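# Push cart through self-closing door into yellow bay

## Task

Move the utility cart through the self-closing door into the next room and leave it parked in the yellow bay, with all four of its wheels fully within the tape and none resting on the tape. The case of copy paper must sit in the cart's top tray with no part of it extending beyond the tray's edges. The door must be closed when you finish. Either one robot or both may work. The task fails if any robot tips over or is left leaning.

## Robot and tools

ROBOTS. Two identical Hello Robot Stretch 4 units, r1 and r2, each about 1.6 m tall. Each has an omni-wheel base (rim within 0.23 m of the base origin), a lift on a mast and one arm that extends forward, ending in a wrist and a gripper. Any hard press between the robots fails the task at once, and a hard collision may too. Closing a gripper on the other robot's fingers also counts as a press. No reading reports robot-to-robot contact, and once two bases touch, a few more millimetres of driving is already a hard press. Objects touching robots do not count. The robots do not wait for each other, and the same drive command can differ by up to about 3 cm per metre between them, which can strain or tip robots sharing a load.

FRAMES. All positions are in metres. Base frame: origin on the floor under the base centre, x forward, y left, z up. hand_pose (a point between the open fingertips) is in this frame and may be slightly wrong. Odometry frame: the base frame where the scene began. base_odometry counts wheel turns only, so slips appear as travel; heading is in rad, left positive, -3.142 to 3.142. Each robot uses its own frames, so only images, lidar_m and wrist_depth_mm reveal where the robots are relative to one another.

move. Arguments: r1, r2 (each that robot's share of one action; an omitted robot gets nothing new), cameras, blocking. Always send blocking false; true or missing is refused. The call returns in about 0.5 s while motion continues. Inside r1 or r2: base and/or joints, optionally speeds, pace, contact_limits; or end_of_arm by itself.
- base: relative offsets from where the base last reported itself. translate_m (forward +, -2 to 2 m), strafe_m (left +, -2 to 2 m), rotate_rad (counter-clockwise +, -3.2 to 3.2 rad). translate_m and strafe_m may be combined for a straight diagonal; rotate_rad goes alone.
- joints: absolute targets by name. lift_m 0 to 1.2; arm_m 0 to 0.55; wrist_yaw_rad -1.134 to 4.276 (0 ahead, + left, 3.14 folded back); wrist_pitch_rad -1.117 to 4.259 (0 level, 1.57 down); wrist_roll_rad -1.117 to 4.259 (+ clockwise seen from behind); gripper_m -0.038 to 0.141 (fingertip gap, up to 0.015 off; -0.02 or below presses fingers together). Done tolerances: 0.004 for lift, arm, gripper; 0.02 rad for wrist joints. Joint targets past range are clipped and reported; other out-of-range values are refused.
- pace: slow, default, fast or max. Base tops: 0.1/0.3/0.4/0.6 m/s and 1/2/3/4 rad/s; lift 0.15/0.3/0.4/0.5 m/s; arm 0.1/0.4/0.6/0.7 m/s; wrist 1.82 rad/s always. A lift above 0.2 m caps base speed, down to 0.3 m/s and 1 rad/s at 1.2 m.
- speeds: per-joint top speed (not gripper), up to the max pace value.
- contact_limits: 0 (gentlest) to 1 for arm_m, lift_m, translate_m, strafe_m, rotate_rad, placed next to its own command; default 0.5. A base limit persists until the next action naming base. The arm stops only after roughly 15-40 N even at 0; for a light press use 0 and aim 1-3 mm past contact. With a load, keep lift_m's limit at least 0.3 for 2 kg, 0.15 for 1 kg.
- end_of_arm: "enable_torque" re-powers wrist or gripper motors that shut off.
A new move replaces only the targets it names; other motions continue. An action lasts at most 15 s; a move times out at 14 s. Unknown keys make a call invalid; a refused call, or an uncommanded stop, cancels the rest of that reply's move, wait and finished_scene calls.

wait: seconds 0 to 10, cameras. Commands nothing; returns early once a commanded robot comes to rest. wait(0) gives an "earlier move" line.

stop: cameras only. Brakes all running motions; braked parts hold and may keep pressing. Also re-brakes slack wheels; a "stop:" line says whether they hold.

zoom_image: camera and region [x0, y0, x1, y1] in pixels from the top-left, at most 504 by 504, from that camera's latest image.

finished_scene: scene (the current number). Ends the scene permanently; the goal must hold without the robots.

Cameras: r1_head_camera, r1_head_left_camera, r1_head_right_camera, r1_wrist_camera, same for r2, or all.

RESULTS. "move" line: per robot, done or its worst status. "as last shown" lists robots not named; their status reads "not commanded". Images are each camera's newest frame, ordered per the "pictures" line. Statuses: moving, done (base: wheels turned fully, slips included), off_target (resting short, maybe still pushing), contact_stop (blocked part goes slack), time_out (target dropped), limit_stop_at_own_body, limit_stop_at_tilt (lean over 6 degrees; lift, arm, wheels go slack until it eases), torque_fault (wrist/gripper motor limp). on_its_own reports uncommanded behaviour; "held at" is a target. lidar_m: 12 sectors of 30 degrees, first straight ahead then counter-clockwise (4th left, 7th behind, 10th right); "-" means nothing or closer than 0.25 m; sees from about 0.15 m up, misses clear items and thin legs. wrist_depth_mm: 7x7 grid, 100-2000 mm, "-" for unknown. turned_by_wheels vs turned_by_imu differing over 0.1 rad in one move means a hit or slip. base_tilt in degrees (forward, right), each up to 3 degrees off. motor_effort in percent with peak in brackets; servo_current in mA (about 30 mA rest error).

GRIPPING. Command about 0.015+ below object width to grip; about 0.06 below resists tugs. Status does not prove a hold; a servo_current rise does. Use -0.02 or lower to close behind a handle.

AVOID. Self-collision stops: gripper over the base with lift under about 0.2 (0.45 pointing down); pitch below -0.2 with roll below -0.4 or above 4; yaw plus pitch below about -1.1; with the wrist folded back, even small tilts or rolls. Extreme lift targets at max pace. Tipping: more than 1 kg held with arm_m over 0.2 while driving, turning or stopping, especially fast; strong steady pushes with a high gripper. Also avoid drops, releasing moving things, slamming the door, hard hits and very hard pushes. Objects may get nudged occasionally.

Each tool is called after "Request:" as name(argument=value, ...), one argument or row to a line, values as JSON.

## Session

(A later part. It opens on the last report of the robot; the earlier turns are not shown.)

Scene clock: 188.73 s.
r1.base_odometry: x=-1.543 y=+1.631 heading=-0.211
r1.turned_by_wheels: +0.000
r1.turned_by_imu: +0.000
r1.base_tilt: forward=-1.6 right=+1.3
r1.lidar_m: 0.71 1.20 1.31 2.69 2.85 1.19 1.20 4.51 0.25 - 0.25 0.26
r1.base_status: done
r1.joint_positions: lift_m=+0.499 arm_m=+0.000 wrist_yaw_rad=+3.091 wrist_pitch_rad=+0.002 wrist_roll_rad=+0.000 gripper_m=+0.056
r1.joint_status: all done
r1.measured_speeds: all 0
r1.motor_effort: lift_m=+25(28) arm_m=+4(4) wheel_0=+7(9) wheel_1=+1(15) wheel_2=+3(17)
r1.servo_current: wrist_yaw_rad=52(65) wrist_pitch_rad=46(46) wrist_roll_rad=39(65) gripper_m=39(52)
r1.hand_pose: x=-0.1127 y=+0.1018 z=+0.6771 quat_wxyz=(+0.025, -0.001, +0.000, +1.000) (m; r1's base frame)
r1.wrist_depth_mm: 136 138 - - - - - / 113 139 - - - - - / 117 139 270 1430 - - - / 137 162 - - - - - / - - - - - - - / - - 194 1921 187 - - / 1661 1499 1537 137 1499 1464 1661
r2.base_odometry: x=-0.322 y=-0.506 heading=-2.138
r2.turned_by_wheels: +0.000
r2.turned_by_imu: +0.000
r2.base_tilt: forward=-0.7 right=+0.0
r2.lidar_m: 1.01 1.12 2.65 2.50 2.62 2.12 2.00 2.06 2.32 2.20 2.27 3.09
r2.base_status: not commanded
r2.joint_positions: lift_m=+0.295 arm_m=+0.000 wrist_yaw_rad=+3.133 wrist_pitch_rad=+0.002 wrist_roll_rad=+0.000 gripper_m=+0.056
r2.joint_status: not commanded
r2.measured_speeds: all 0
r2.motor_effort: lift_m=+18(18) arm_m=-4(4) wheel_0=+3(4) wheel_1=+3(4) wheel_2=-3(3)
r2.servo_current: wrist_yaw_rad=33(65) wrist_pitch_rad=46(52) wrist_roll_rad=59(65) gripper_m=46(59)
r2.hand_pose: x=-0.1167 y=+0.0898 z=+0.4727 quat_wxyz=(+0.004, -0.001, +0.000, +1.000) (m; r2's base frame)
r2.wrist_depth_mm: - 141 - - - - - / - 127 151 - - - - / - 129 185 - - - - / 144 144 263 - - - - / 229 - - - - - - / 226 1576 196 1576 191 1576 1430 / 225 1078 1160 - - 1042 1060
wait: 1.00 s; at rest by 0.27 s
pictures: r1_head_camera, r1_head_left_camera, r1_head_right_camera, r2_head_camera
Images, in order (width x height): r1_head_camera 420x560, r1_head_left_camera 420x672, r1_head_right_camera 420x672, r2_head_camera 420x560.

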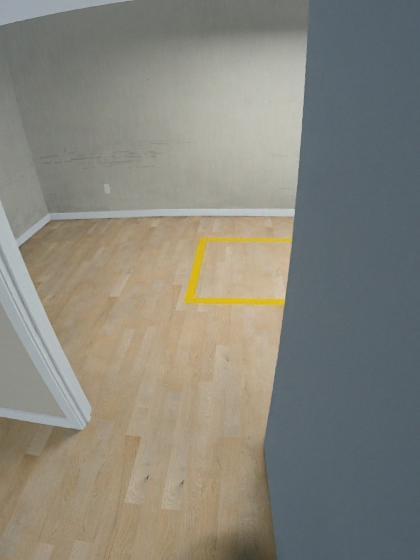

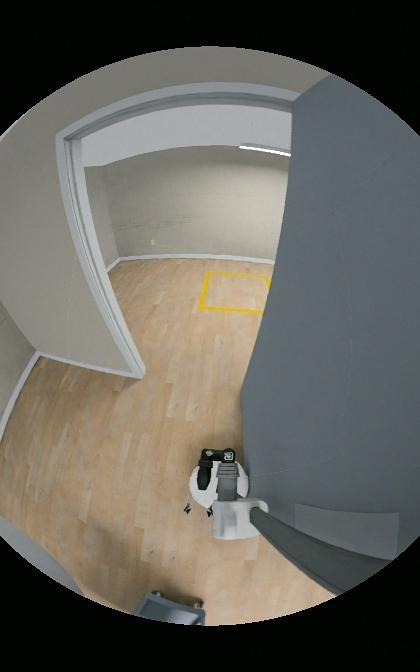

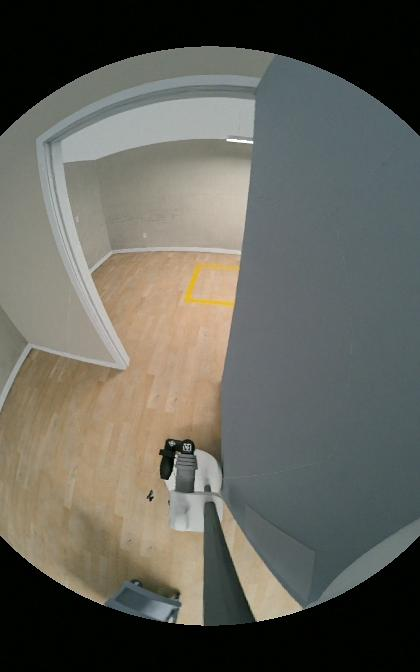

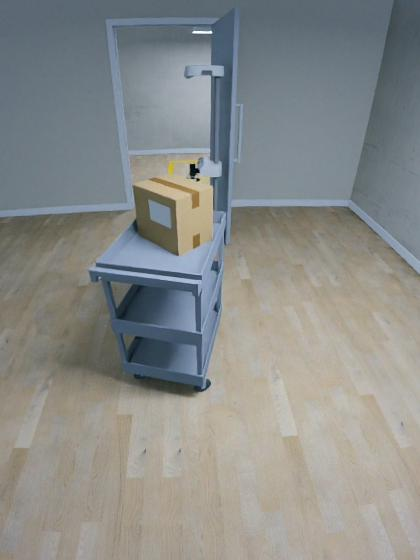

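Request:
move(
  blocking=false,
  r1={"joints":{"wrist_yaw_rad":0,"lift_m":0.7,"gripper_m":0.0}},
  cameras=[],
)

Request:
wait(
  seconds=4,
  cameras=[],
)

Request:
move(
  blocking=false,
  r1={"joints":{"wrist_pitch_rad":1.5,"arm_m":0.4},"pace":"slow"},
  cameras=[],
)

Request:
wait(
  seconds=5,
  cameras=["r1_head_camera","r1_head_left_camera","r1_head_right_camera"],
)

Scene clock: 200.87 s.
move: r1 moving
r1.base_odometry: x=-1.543 y=+1.631 heading=-0.211
r1.turned_by_wheels: +0.000
r1.turned_by_imu: +0.000
r1.base_tilt: forward=-1.6 right=+1.3
r1.lidar_m: 0.72 1.20 1.30 2.68 2.86 1.19 1.20 4.48 0.25 - 0.25 0.25
r1.base_status: not commanded
r1.joint_positions: lift_m=+0.537 arm_m=+0.000 wrist_yaw_rad=+2.503 wrist_pitch_rad=+0.002 wrist_roll_rad=+0.000 gripper_m=+0.037
r1.joint_status: lift_m moving; wrist_yaw_rad moving; gripper_m moving
r1.measured_speeds: translate_m=+0.000 strafe_m=+0.000 rotate_rad=+0.000 lift_m=+0.146 arm_m=+0.000 wrist_yaw_rad=-1.822 wrist_pitch_rad=+0.000 wrist_roll_rad=+0.000
r1.motor_effort: lift_m=+26(27) arm_m=+4(4) wheel_0=+7(8) wheel_1=+1(1) wheel_2=+3(3)
r1.servo_current: wrist_yaw_rad=104(150) wrist_pitch_rad=39(52) wrist_roll_rad=46(52) gripper_m=111(111)
r1.hand_pose: x=-0.0085 y=+0.2421 z=+0.7150 quat_wxyz=(+0.314, -0.001, +0.000, +0.949) (m; r1's base frame)
r1.wrist_depth_mm: - - - - - - - / - - - - - - - / - 1336 - - - - - / - - - - - - - / - - - - - - - / - - 191 - 187 - - / 1618 143 1618 1661 1708 1708 1708
r2: as last shown
r2.base_tilt: forward=-0.7 right=+0.1
r2.lidar_m: 0.98 1.13 2.65 2.48 2.58 2.10 1.98 2.11 2.33 2.20 2.27 3.03
r2.motor_effort: lift_m=+18(18) arm_m=-4(4) wheel_0=+3(3) wheel_1=+4(4) wheel_2=-2(3)
r2.servo_current: wrist_yaw_rad=46(46) wrist_pitch_rad=39(46) wrist_roll_rad=39(59) gripper_m=46(52)
r2.wrist_depth_mm: - 140 - - - - - / - 126 150 - - - - / - 129 184 - - - - / 144 143 265 - - - - / 229 - - - - - - / 228 1618 196 1537 190 1576 1430 / 227 1060 1138 - - 1025 1060
pictures: none
No camera images: "cameras" was empty.

Scene clock: 202.70 s.
earlier move: r1 done
r1.base_odometry: x=-1.543 y=+1.631 heading=-0.211
r1.turned_by_wheels: +0.000
r1.turned_by_imu: +0.000
r1.base_tilt: forward=-1.6 right=+1.2
r1.lidar_m: 0.71 1.19 1.32 2.69 2.87 1.20 1.19 4.52 0.25 - 0.25 0.25
r1.base_status: not commanded
r1.joint_positions: lift_m=+0.700 arm_m=+0.000 wrist_yaw_rad=+0.003 wrist_pitch_rad=+0.002 wrist_roll_rad=+0.000 gripper_m=+0.001
r1.joint_status: all done
r1.measured_speeds: all 0
r1.motor_effort: lift_m=+25(28) arm_m=+3(4) wheel_0=+7(8) wheel_1=+0(1) wheel_2=+3(3)
r1.servo_current: wrist_yaw_rad=39(150) wrist_pitch_rad=39(52) wrist_roll_rad=33(59) gripper_m=46(124)
r1.hand_pose: x=+0.4595 y=-0.0866 z=+0.8771 quat_wxyz=(+1.000, +0.000, +0.001, +0.001) (m; r1's base frame)
r1.wrist_depth_mm: - - - - 362 199 - / - - - - 368 202 - / - - - - 368 202 - / - - - - 370 204 - / - - - - 375 204 160 / - - - 203 274 204 - / - - 187 183 156 179 -
r2.base_odometry: x=-0.322 y=-0.506 heading=-2.138
r2.turned_by_wheels: +0.000
r2.turned_by_imu: +0.000
r2.base_tilt: forward=-0.7 right=+0.0
r2.lidar_m: 1.01 1.15 2.68 2.52 2.58 2.14 2.00 2.07 2.31 2.21 2.28 3.06
r2.base_status: not commanded
r2.joint_positions: lift_m=+0.295 arm_m=+0.000 wrist_yaw_rad=+3.133 wrist_pitch_rad=+0.002 wrist_roll_rad=+0.000 gripper_m=+0.056
r2.joint_status: not commanded
r2.measured_speeds: all 0
r2.motor_effort: lift_m=+18(18) arm_m=-4(4) wheel_0=+3(4) wheel_1=+3(4) wheel_2=-3(3)
r2.servo_current: wrist_yaw_rad=39(65) wrist_pitch_rad=39(46) wrist_roll_rad=59(59) gripper_m=52(59)
r2.hand_pose: x=-0.1167 y=+0.0898 z=+0.4727 quat_wxyz=(+0.004, -0.001, +0.000, +1.000) (m; r2's base frame)
r2.wrist_depth_mm: - 140 - - - - - / - 126 151 - - - - / - 129 185 - - - - / 144 144 265 - - - - / 229 - - - - - - / 227 1537 196 1576 190 1618 1464 / 227 1078 1138 - - 1042 1078
wait: 1.83 of 4 s (r1 has come to rest)
pictures: none
No camera images: "cameras" was empty.

Scene clock: 203.20 s.
move: r1 moving
r1.base_odometry: x=-1.543 y=+1.631 heading=-0.211
r1.turned_by_wheels: +0.000
r1.turned_by_imu: +0.000
r1.base_tilt: forward=-1.6 right=+1.3
r1.lidar_m: 0.73 1.20 1.33 2.70 2.83 1.19 1.19 4.52 0.25 - 0.25 0.27
r1.base_status: not commanded
r1.joint_positions: lift_m=+0.700 arm_m=+0.013 wrist_yaw_rad=+0.003 wrist_pitch_rad=+0.409 wrist_roll_rad=+0.000 gripper_m=+0.001
r1.joint_status: arm_m moving; wrist_pitch_rad moving
r1.measured_speeds: translate_m=+0.000 strafe_m=+0.000 rotate_rad=+0.000 lift_m=+0.000 arm_m=+0.049 wrist_yaw_rad=+0.000 wrist_pitch_rad=+1.721 wrist_roll_rad=+0.000
r1.motor_effort: lift_m=+25(25) arm_m=+4(7) wheel_0=+7(7) wheel_1=+1(1) wheel_2=+3(3)
r1.servo_current: wrist_yaw_rad=72(72) wrist_pitch_rad=65(65) wrist_roll_rad=39(59) gripper_m=46(52)
r1.hand_pose: x=+0.4483 y=-0.0867 z=+0.7631 quat_wxyz=(+0.979, +0.000, +0.203, +0.001) (m; r1's base frame)
r1.wrist_depth_mm: - - - - 355 210 - / - - - - 368 212 - / - - - - 368 201 - / - - - - 375 204 - / 1921 1863 1808 1808 382 205 160 / 1464 1430 1336 204 281 205 - / 1182 1182 187 183 156 181 -
r2: as last shown
r2.base_tilt: forward=-0.7 right=+0.1
r2.lidar_m: 0.98 1.14 2.67 2.51 2.61 2.10 1.98 2.08 2.34 2.21 2.29 3.05
r2.motor_effort: lift_m=+18(18) arm_m=-4(4) wheel_0=+3(3) wheel_1=+4(4) wheel_2=-3(3)
r2.servo_current: wrist_yaw_rad=59(59) wrist_pitch_rad=39(46) wrist_roll_rad=39(59) gripper_m=46(52)
r2.wrist_depth_mm: - 141 - - - - - / - 126 151 - - - - / - 129 185 - - - - / 144 144 265 - - - - / 229 - - - - - - / 227 1537 196 1537 190 1618 1430 / 225 1078 1138 - - 1042 1060
pictures: none
No camera images: "cameras" was empty.

Scene clock: 207.97 s.
earlier move: r1 done
r1.base_odometry: x=-1.543 y=+1.631 heading=-0.211
r1.turned_by_wheels: +0.000
r1.turned_by_imu: +0.000
r1.base_tilt: forward=-1.5 right=+1.2
r1.lidar_m: 0.70 1.18 1.32 2.68 2.89 1.18 1.20 4.50 0.25 - 0.25 0.25
r1.base_status: not commanded
r1.joint_positions: lift_m=+0.700 arm_m=+0.400 wrist_yaw_rad=+0.003 wrist_pitch_rad=+1.498 wrist_roll_rad=+0.000 gripper_m=+0.001
r1.joint_status: all done
r1.measured_speeds: all 0
r1.motor_effort: lift_m=+25(25) arm_m=+5(8) wheel_0=+7(8) wheel_1=+1(1) wheel_2=+3(3)
r1.servo_current: wrist_yaw_rad=26(72) wrist_pitch_rad=33(78) wrist_roll_rad=46(65) gripper_m=39(59)
r1.hand_pose: x=+0.5920 y=-0.0874 z=+0.5901 quat_wxyz=(+0.732, -0.001, +0.681, +0.001) (m; r1's base frame)
r1.wrist_depth_mm: 831 831 842 831 402 219 - / 831 820 831 831 407 208 - / 809 809 820 820 415 210 - / 809 798 820 820 373 211 - / 809 798 820 809 424 213 163 / 788 798 798 202 300 213 - / 798 788 187 183 156 186 -
r2.base_odometry: x=-0.322 y=-0.506 heading=-2.138
r2.turned_by_wheels: +0.000
r2.turned_by_imu: +0.001
r2.base_tilt: forward=-0.6 right=+0.0
r2.lidar_m: 1.01 1.11 2.67 2.52 2.61 2.11 2.00 2.06 2.33 2.19 2.29 3.09
r2.base_status: not commanded
r2.joint_positions: lift_m=+0.295 arm_m=+0.000 wrist_yaw_rad=+3.133 wrist_pitch_rad=+0.002 wrist_roll_rad=+0.000 gripper_m=+0.056
r2.joint_status: not commanded
r2.measured_speeds: all 0
r2.motor_effort: lift_m=+18(18) arm_m=-4(4) wheel_0=+3(4) wheel_1=+3(4) wheel_2=-3(3)
r2.servo_current: wrist_yaw_rad=52(65) wrist_pitch_rad=39(52) wrist_roll_rad=59(59) gripper_m=52(59)
r2.hand_pose: x=-0.1167 y=+0.0898 z=+0.4727 quat_wxyz=(+0.004, -0.001, +0.000, +1.000) (m; r2's base frame)
r2.wrist_depth_mm: - 141 - - - - - / - 127 151 - - - - / - 129 185 - - - - / 144 144 264 - - - - / 230 - - - - - - / 228 1576 196 1537 190 1661 1464 / 226 1060 1160 - - 1042 1060
wait: 4.77 of 5 s (r1 has come to rest)
pictures: r1_head_camera, r1_head_left_camera, r1_head_right_camera
Images, in order (width x height): r1_head_camera 420x560, r1_head_left_camera 420x672, r1_head_right_camera 420x672.

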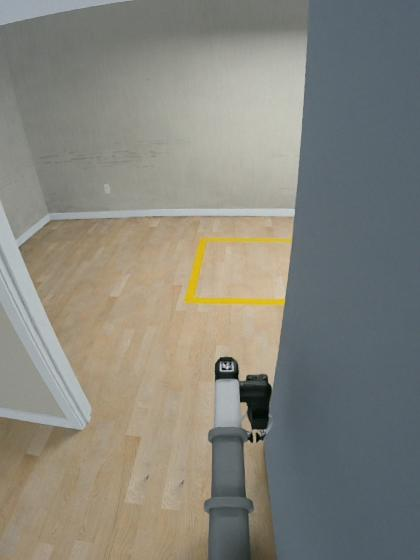

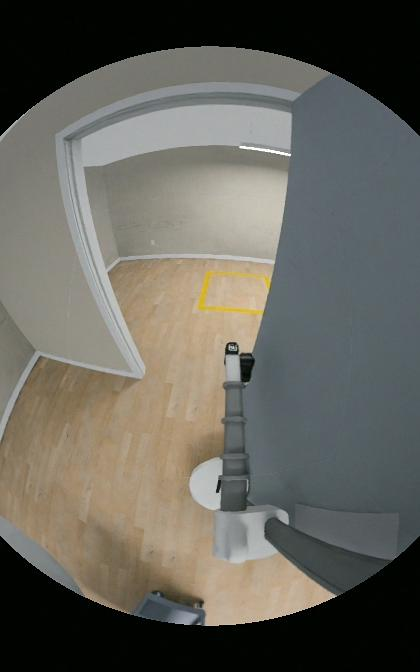

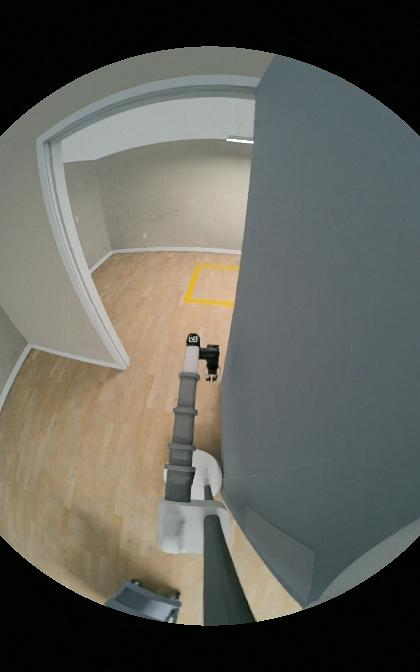

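Request:
move(
  blocking=false,
  r1={"base":{"translate_m":-0.5,"strafe_m":-0.03},"pace":"slow","contact_limits":{"translate_m":0.6}},
  cameras=[],
)

Request:
wait(
  seconds=7,
  cameras=["r1_head_camera","r1_head_left_camera","r1_head_right_camera","r2_head_camera"],
)

Scene clock: 213.87 s.
move: r1 moving
r1.base_odometry: x=-1.555 y=+1.632 heading=-0.211
r1.turned_by_wheels: +0.000
r1.turned_by_imu: +0.000
r1.base_tilt: forward=-1.6 right=+1.3
r1.lidar_m: 0.72 1.21 1.33 2.69 2.86 1.18 1.19 4.30 0.25 - 0.25 0.25
r1.base_status: translate_m moving; strafe_m moving
r1.joint_positions: lift_m=+0.700 arm_m=+0.400 wrist_yaw_rad=+0.003 wrist_pitch_rad=+1.498 wrist_roll_rad=+0.000 gripper_m=+0.001
r1.joint_status: not commanded
r1.measured_speeds: translate_m=-0.049 strafe_m=-0.002 rotate_rad=-0.003 lift_m=+0.000 arm_m=+0.000 wrist_yaw_rad=+0.000 wrist_pitch_rad=+0.000 wrist_roll_rad=+0.000
r1.motor_effort: lift_m=+25(25) arm_m=+5(5) wheel_0=-1(7) wheel_1=-9(9) wheel_2=+9(11)
r1.servo_current: wrist_yaw_rad=59(59) wrist_pitch_rad=39(52) wrist_roll_rad=46(72) gripper_m=52(52)
r1.contact_limits: translate_m 0.6
r1.hand_pose: x=+0.5920 y=-0.0874 z=+0.5901 quat_wxyz=(+0.732, -0.001, +0.681, +0.001) (m; r1's base frame)
r1.wrist_depth_mm: 831 842 842 831 399 218 - / 831 831 831 809 410 208 - / 820 820 820 820 415 209 - / 809 809 809 820 370 211 - / 809 809 798 809 427 212 163 / 798 798 788 202 303 213 - / 788 778 187 183 156 186 -
r2: as last shown
r2.turned_by_imu: +0.000
r2.base_tilt: forward=-0.7 right=+0.0
r2.lidar_m: 1.01 1.11 2.66 2.50 2.61 2.10 1.98 2.05 2.33 2.19 2.29 3.07
r2.motor_effort: lift_m=+18(18) arm_m=-4(4) wheel_0=+3(3) wheel_1=+3(4) wheel_2=-3(3)
r2.servo_current: wrist_yaw_rad=33(52) wrist_pitch_rad=39(46) wrist_roll_rad=39(52) gripper_m=59(59)
r2.wrist_depth_mm: - 140 - - - - - / - 127 151 - - - - / - 130 185 - - - - / 144 143 264 - - - - / 229 - - - - - - / 228 1618 196 1537 190 1576 1464 / 226 1060 1138 - - 1042 1060
pictures: none
No camera images: "cameras" was empty.

Scene clock: 219.67 s.
earlier move: r1 done
r1.base_odometry: x=-2.038 y=+1.706 heading=-0.210
r1.turned_by_wheels: +0.002
r1.turned_by_imu: +0.009
r1.base_tilt: forward=-1.5 right=+1.2
r1.lidar_m: 0.43 1.61 2.07 2.73 2.94 0.73 0.75 2.65 2.02 1.95 1.76 0.31
r1.base_status: done
r1.joint_positions: lift_m=+0.700 arm_m=+0.400 wrist_yaw_rad=+0.003 wrist_pitch_rad=+1.497 wrist_roll_rad=+0.000 gripper_m=+0.000
r1.joint_status: not commanded
r1.measured_speeds: all 0
r1.motor_effort: lift_m=+25(25) arm_m=-4(5) wheel_0=+8(20) wheel_1=+2(9) wheel_2=+11(25)
r1.servo_current: wrist_yaw_rad=46(78) wrist_pitch_rad=46(52) wrist_roll_rad=46(72) gripper_m=46(59)
r1.contact_limits: translate_m 0.6
r1.hand_pose: x=+0.5923 y=-0.0874 z=+0.5901 quat_wxyz=(+0.733, -0.001, +0.681, +0.001) (m; r1's base frame)
r1.wrist_depth_mm: 866 842 831 842 216 - - / 842 831 831 842 210 - - / 820 831 831 820 199 109 - / 809 820 820 798 190 - - / 809 798 798 798 208 - - / 809 809 798 203 163 - - / 788 798 187 183 132 - -
r2.base_odometry: x=-0.322 y=-0.506 heading=-2.138
r2.turned_by_wheels: +0.000
r2.turned_by_imu: +0.001
r2.base_tilt: forward=-0.8 right=+0.1
r2.lidar_m: 1.00 1.13 2.67 2.47 2.58 2.10 1.99 2.08 2.34 2.22 2.30 3.08
r2.base_status: not commanded
r2.joint_positions: lift_m=+0.295 arm_m=+0.000 wrist_yaw_rad=+3.133 wrist_pitch_rad=+0.002 wrist_roll_rad=+0.000 gripper_m=+0.056
r2.joint_status: not commanded
r2.measured_speeds: all 0
r2.motor_effort: lift_m=+18(18) arm_m=-4(4) wheel_0=+4(4) wheel_1=+3(4) wheel_2=-3(3)
r2.servo_current: wrist_yaw_rad=46(65) wrist_pitch_rad=39(52) wrist_roll_rad=39(59) gripper_m=52(59)
r2.hand_pose: x=-0.1167 y=+0.0898 z=+0.4727 quat_wxyz=(+0.004, -0.001, +0.000, +1.000) (m; r2's base frame)
r2.wrist_depth_mm: - 141 - - - - - / - 126 151 - - - - / - 130 185 - - - - / 144 144 264 - - - - / 230 - - - - - - / 227 1537 196 1576 190 1618 1464 / 226 1078 1138 - - 1025 1060
wait: 5.80 of 7 s (r1 has come to rest)
pictures: r1_head_camera, r1_head_left_camera, r1_head_right_camera, r2_head_camera
Images, in order (width x height): r1_head_camera 420x560, r1_head_left_camera 420x672, r1_head_right_camera 420x672, r2_head_camera 420x560.

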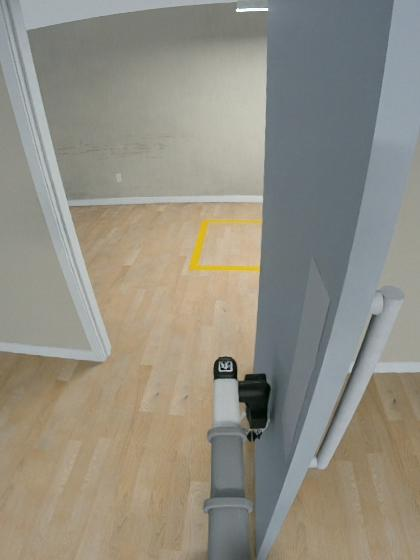

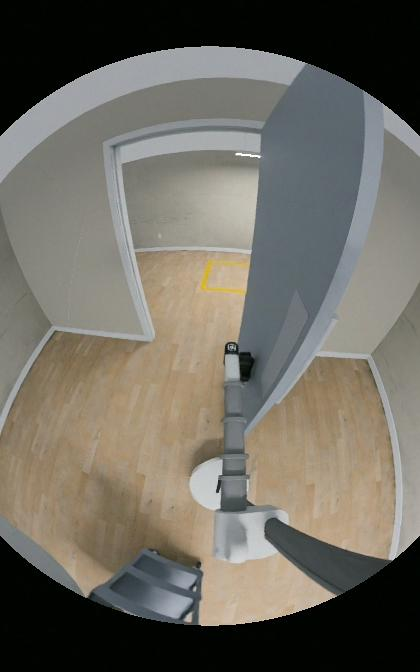

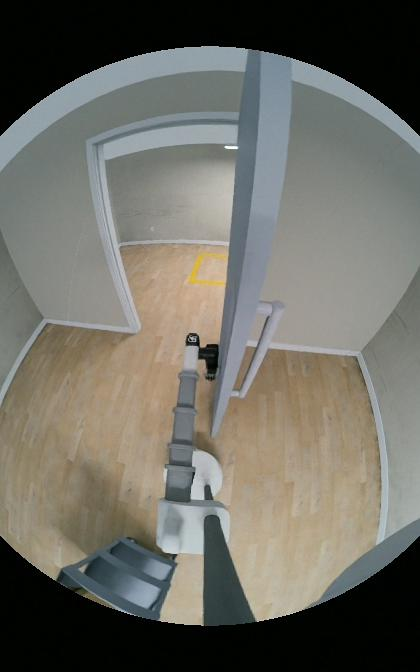

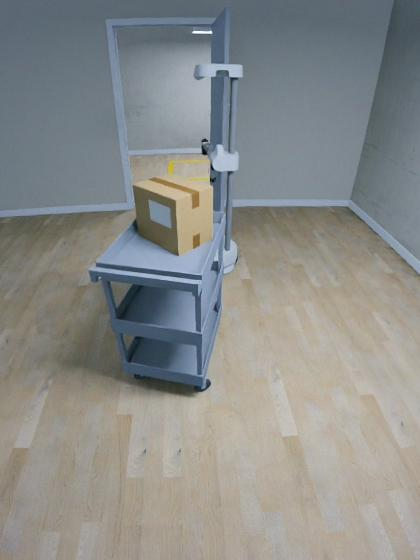

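Request:
move(
  blocking=false,
  r1={"base":{"translate_m":-0.1,"strafe_m":-0.2},"pace":"slow","contact_limits":{"strafe_m":0.45}},
  cameras=[],
)

Request:
wait(
  seconds=5,
  cameras=["r1_head_camera","r1_head_right_camera","r2_head_camera","r2_head_left_camera"],
)

Scene clock: 226.67 s.
move: r1 moving
r1.base_odometry: x=-2.045 y=+1.696 heading=-0.207
r1.turned_by_wheels: +0.003
r1.turned_by_imu: +0.003
r1.base_tilt: forward=-1.6 right=+1.2
r1.lidar_m: 0.44 1.62 2.07 2.76 2.95 0.73 0.74 2.61 2.01 1.97 1.77 0.31
r1.base_status: translate_m moving; strafe_m moving
r1.joint_positions: lift_m=+0.700 arm_m=+0.400 wrist_yaw_rad=+0.003 wrist_pitch_rad=+1.497 wrist_roll_rad=+0.000 gripper_m=+0.000
r1.joint_status: not commanded
r1.measured_speeds: translate_m=-0.022 strafe_m=-0.044 rotate_rad=-0.002 lift_m=+0.000 arm_m=+0.000 wrist_yaw_rad=+0.000 wrist_pitch_rad=+0.000 wrist_roll_rad=+0.000
r1.motor_effort: lift_m=+25(25) arm_m=-4(4) wheel_0=+20(22) wheel_1=+0(4) wheel_2=+17(17)
r1.servo_current: wrist_yaw_rad=39(65) wrist_pitch_rad=39(46) wrist_roll_rad=46(59) gripper_m=46(52)
r1.contact_limits: strafe_m 0.45
r1.hand_pose: x=+0.5923 y=-0.0874 z=+0.5901 quat_wxyz=(+0.733, -0.001, +0.681, +0.001) (m; r1's base frame)
r1.wrist_depth_mm: 854 842 842 831 212 - - / 831 820 820 820 241 - - / 831 820 831 820 193 - - / 820 798 809 809 187 - - / 798 809 809 809 179 - - / 788 798 798 202 161 - - / 788 809 187 182 138 - -
r2: as last shown
r2.turned_by_imu: +0.000
r2.base_tilt: forward=-0.7 right=+0.1
r2.lidar_m: 1.01 1.10 2.67 2.50 2.62 2.13 2.01 2.06 2.33 2.21 2.29 3.08
r2.motor_effort: lift_m=+18(18) arm_m=-4(4) wheel_0=+3(3) wheel_1=+3(4) wheel_2=-3(3)
r2.servo_current: wrist_yaw_rad=52(52) wrist_pitch_rad=46(46) wrist_roll_rad=46(52) gripper_m=52(52)
r2.wrist_depth_mm: - 141 - - - - - / - 126 151 - - - - / - 130 185 - - - - / 144 143 264 - - - - / 230 - - - - - - / 227 1618 196 1576 190 1618 1430 / 226 1042 1138 - - 1025 1060
pictures: none
No camera images: "cameras" was empty.

Scene clock: 231.67 s.
earlier move: r1 contact_stop
r1.base_odometry: x=-2.056 y=+1.624 heading=+0.423
r1.turned_by_wheels: +0.630
r1.turned_by_imu: +0.645
r1.base_tilt: forward=-1.6 right=+1.2
r1.lidar_m: 0.45 2.41 2.84 0.83 0.76 2.33 2.31 1.92 1.89 1.61 1.32 0.44
r1.base_status: translate_m contact_stop; strafe_m contact_stop
r1.joint_positions: lift_m=+0.700 arm_m=+0.400 wrist_yaw_rad=+0.003 wrist_pitch_rad=+1.498 wrist_roll_rad=+0.000 gripper_m=+0.000
r1.joint_status: not commanded
r1.measured_speeds: translate_m=+0.067 strafe_m=+0.000 rotate_rad=+0.193 lift_m=+0.000 arm_m=+0.000 wrist_yaw_rad=+0.000 wrist_pitch_rad=+0.000 wrist_roll_rad=+0.000
r1.on_its_own: the wheels are slack since a contact_stop
r1.motor_effort: lift_m=+24(25) arm_m=-6(6) wheel_0=+1(29) wheel_1=+1(6) wheel_2=+1(17)
r1.servo_current: wrist_yaw_rad=46(72) wrist_pitch_rad=46(52) wrist_roll_rad=46(72) gripper_m=46(52)
r1.contact_limits: strafe_m 0.45
r1.hand_pose: x=+0.5923 y=-0.0874 z=+0.5901 quat_wxyz=(+0.732, -0.001, +0.681, +0.001) (m; r1's base frame)
r1.wrist_depth_mm: 842 854 842 842 842 854 831 / 842 842 831 831 820 842 831 / 831 831 842 820 831 820 496 / 820 820 798 809 820 480 340 / 798 809 809 798 496 310 236 / 798 798 798 203 268 226 181 / 788 788 188 183 155 170 -
r2.base_odometry: x=-0.322 y=-0.506 heading=-2.138
r2.turned_by_wheels: +0.000
r2.turned_by_imu: +0.001
r2.base_tilt: forward=-0.7 right=+0.1
r2.lidar_m: 0.97 1.12 2.68 2.50 2.61 2.13 1.99 2.07 2.33 2.20 2.30 3.06
r2.base_status: not commanded
r2.joint_positions: lift_m=+0.295 arm_m=+0.000 wrist_yaw_rad=+3.133 wrist_pitch_rad=+0.002 wrist_roll_rad=+0.000 gripper_m=+0.056
r2.joint_status: not commanded
r2.measured_speeds: all 0
r2.motor_effort: lift_m=+18(18) arm_m=-4(4) wheel_0=+3(4) wheel_1=+4(4) wheel_2=-3(3)
r2.servo_current: wrist_yaw_rad=33(59) wrist_pitch_rad=39(46) wrist_roll_rad=46(65) gripper_m=46(59)
r2.hand_pose: x=-0.1167 y=+0.0898 z=+0.4727 quat_wxyz=(+0.004, -0.001, +0.000, +1.000) (m; r2's base frame)
r2.wrist_depth_mm: - 140 - - - - - / - 126 151 - - - - / - 130 185 - - - - / 144 144 265 - - - - / 229 - - - - - - / 228 1537 196 1537 191 1576 1430 / 227 1060 1138 - - 1042 1078
wait: 5.00 s; no rest
pictures: r1_head_camera, r1_head_right_camera, r2_head_camera, r2_head_left_camera
Images, in order (width x height): r1_head_camera 420x560, r1_head_right_camera 420x672, r2_head_camera 420x560, r2_head_left_camera 420x672.

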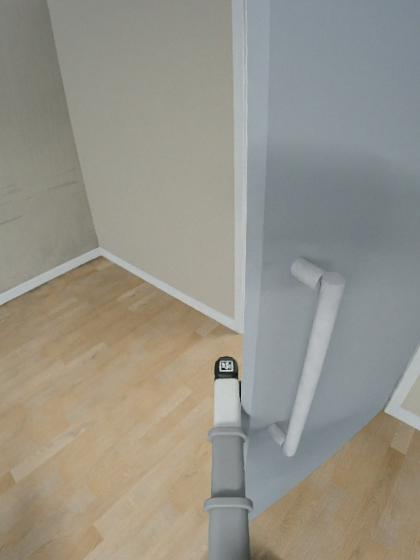

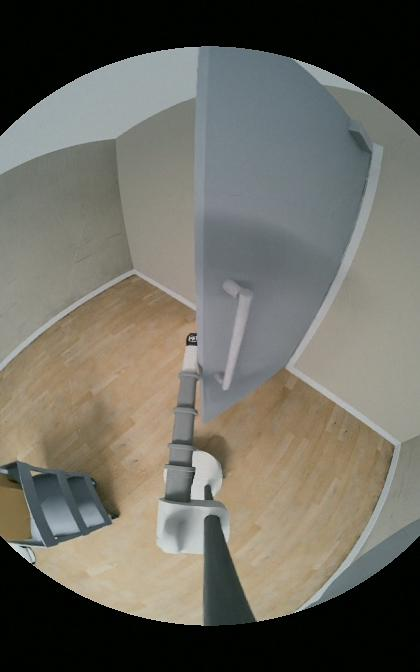

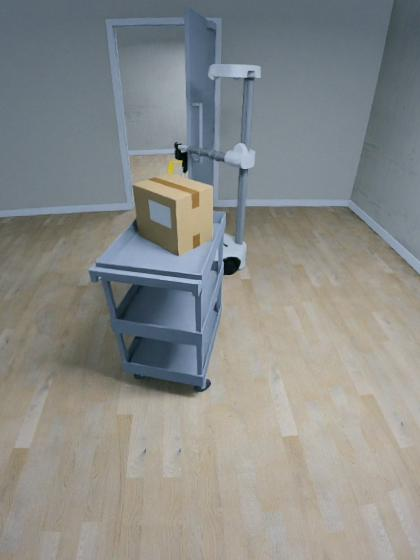

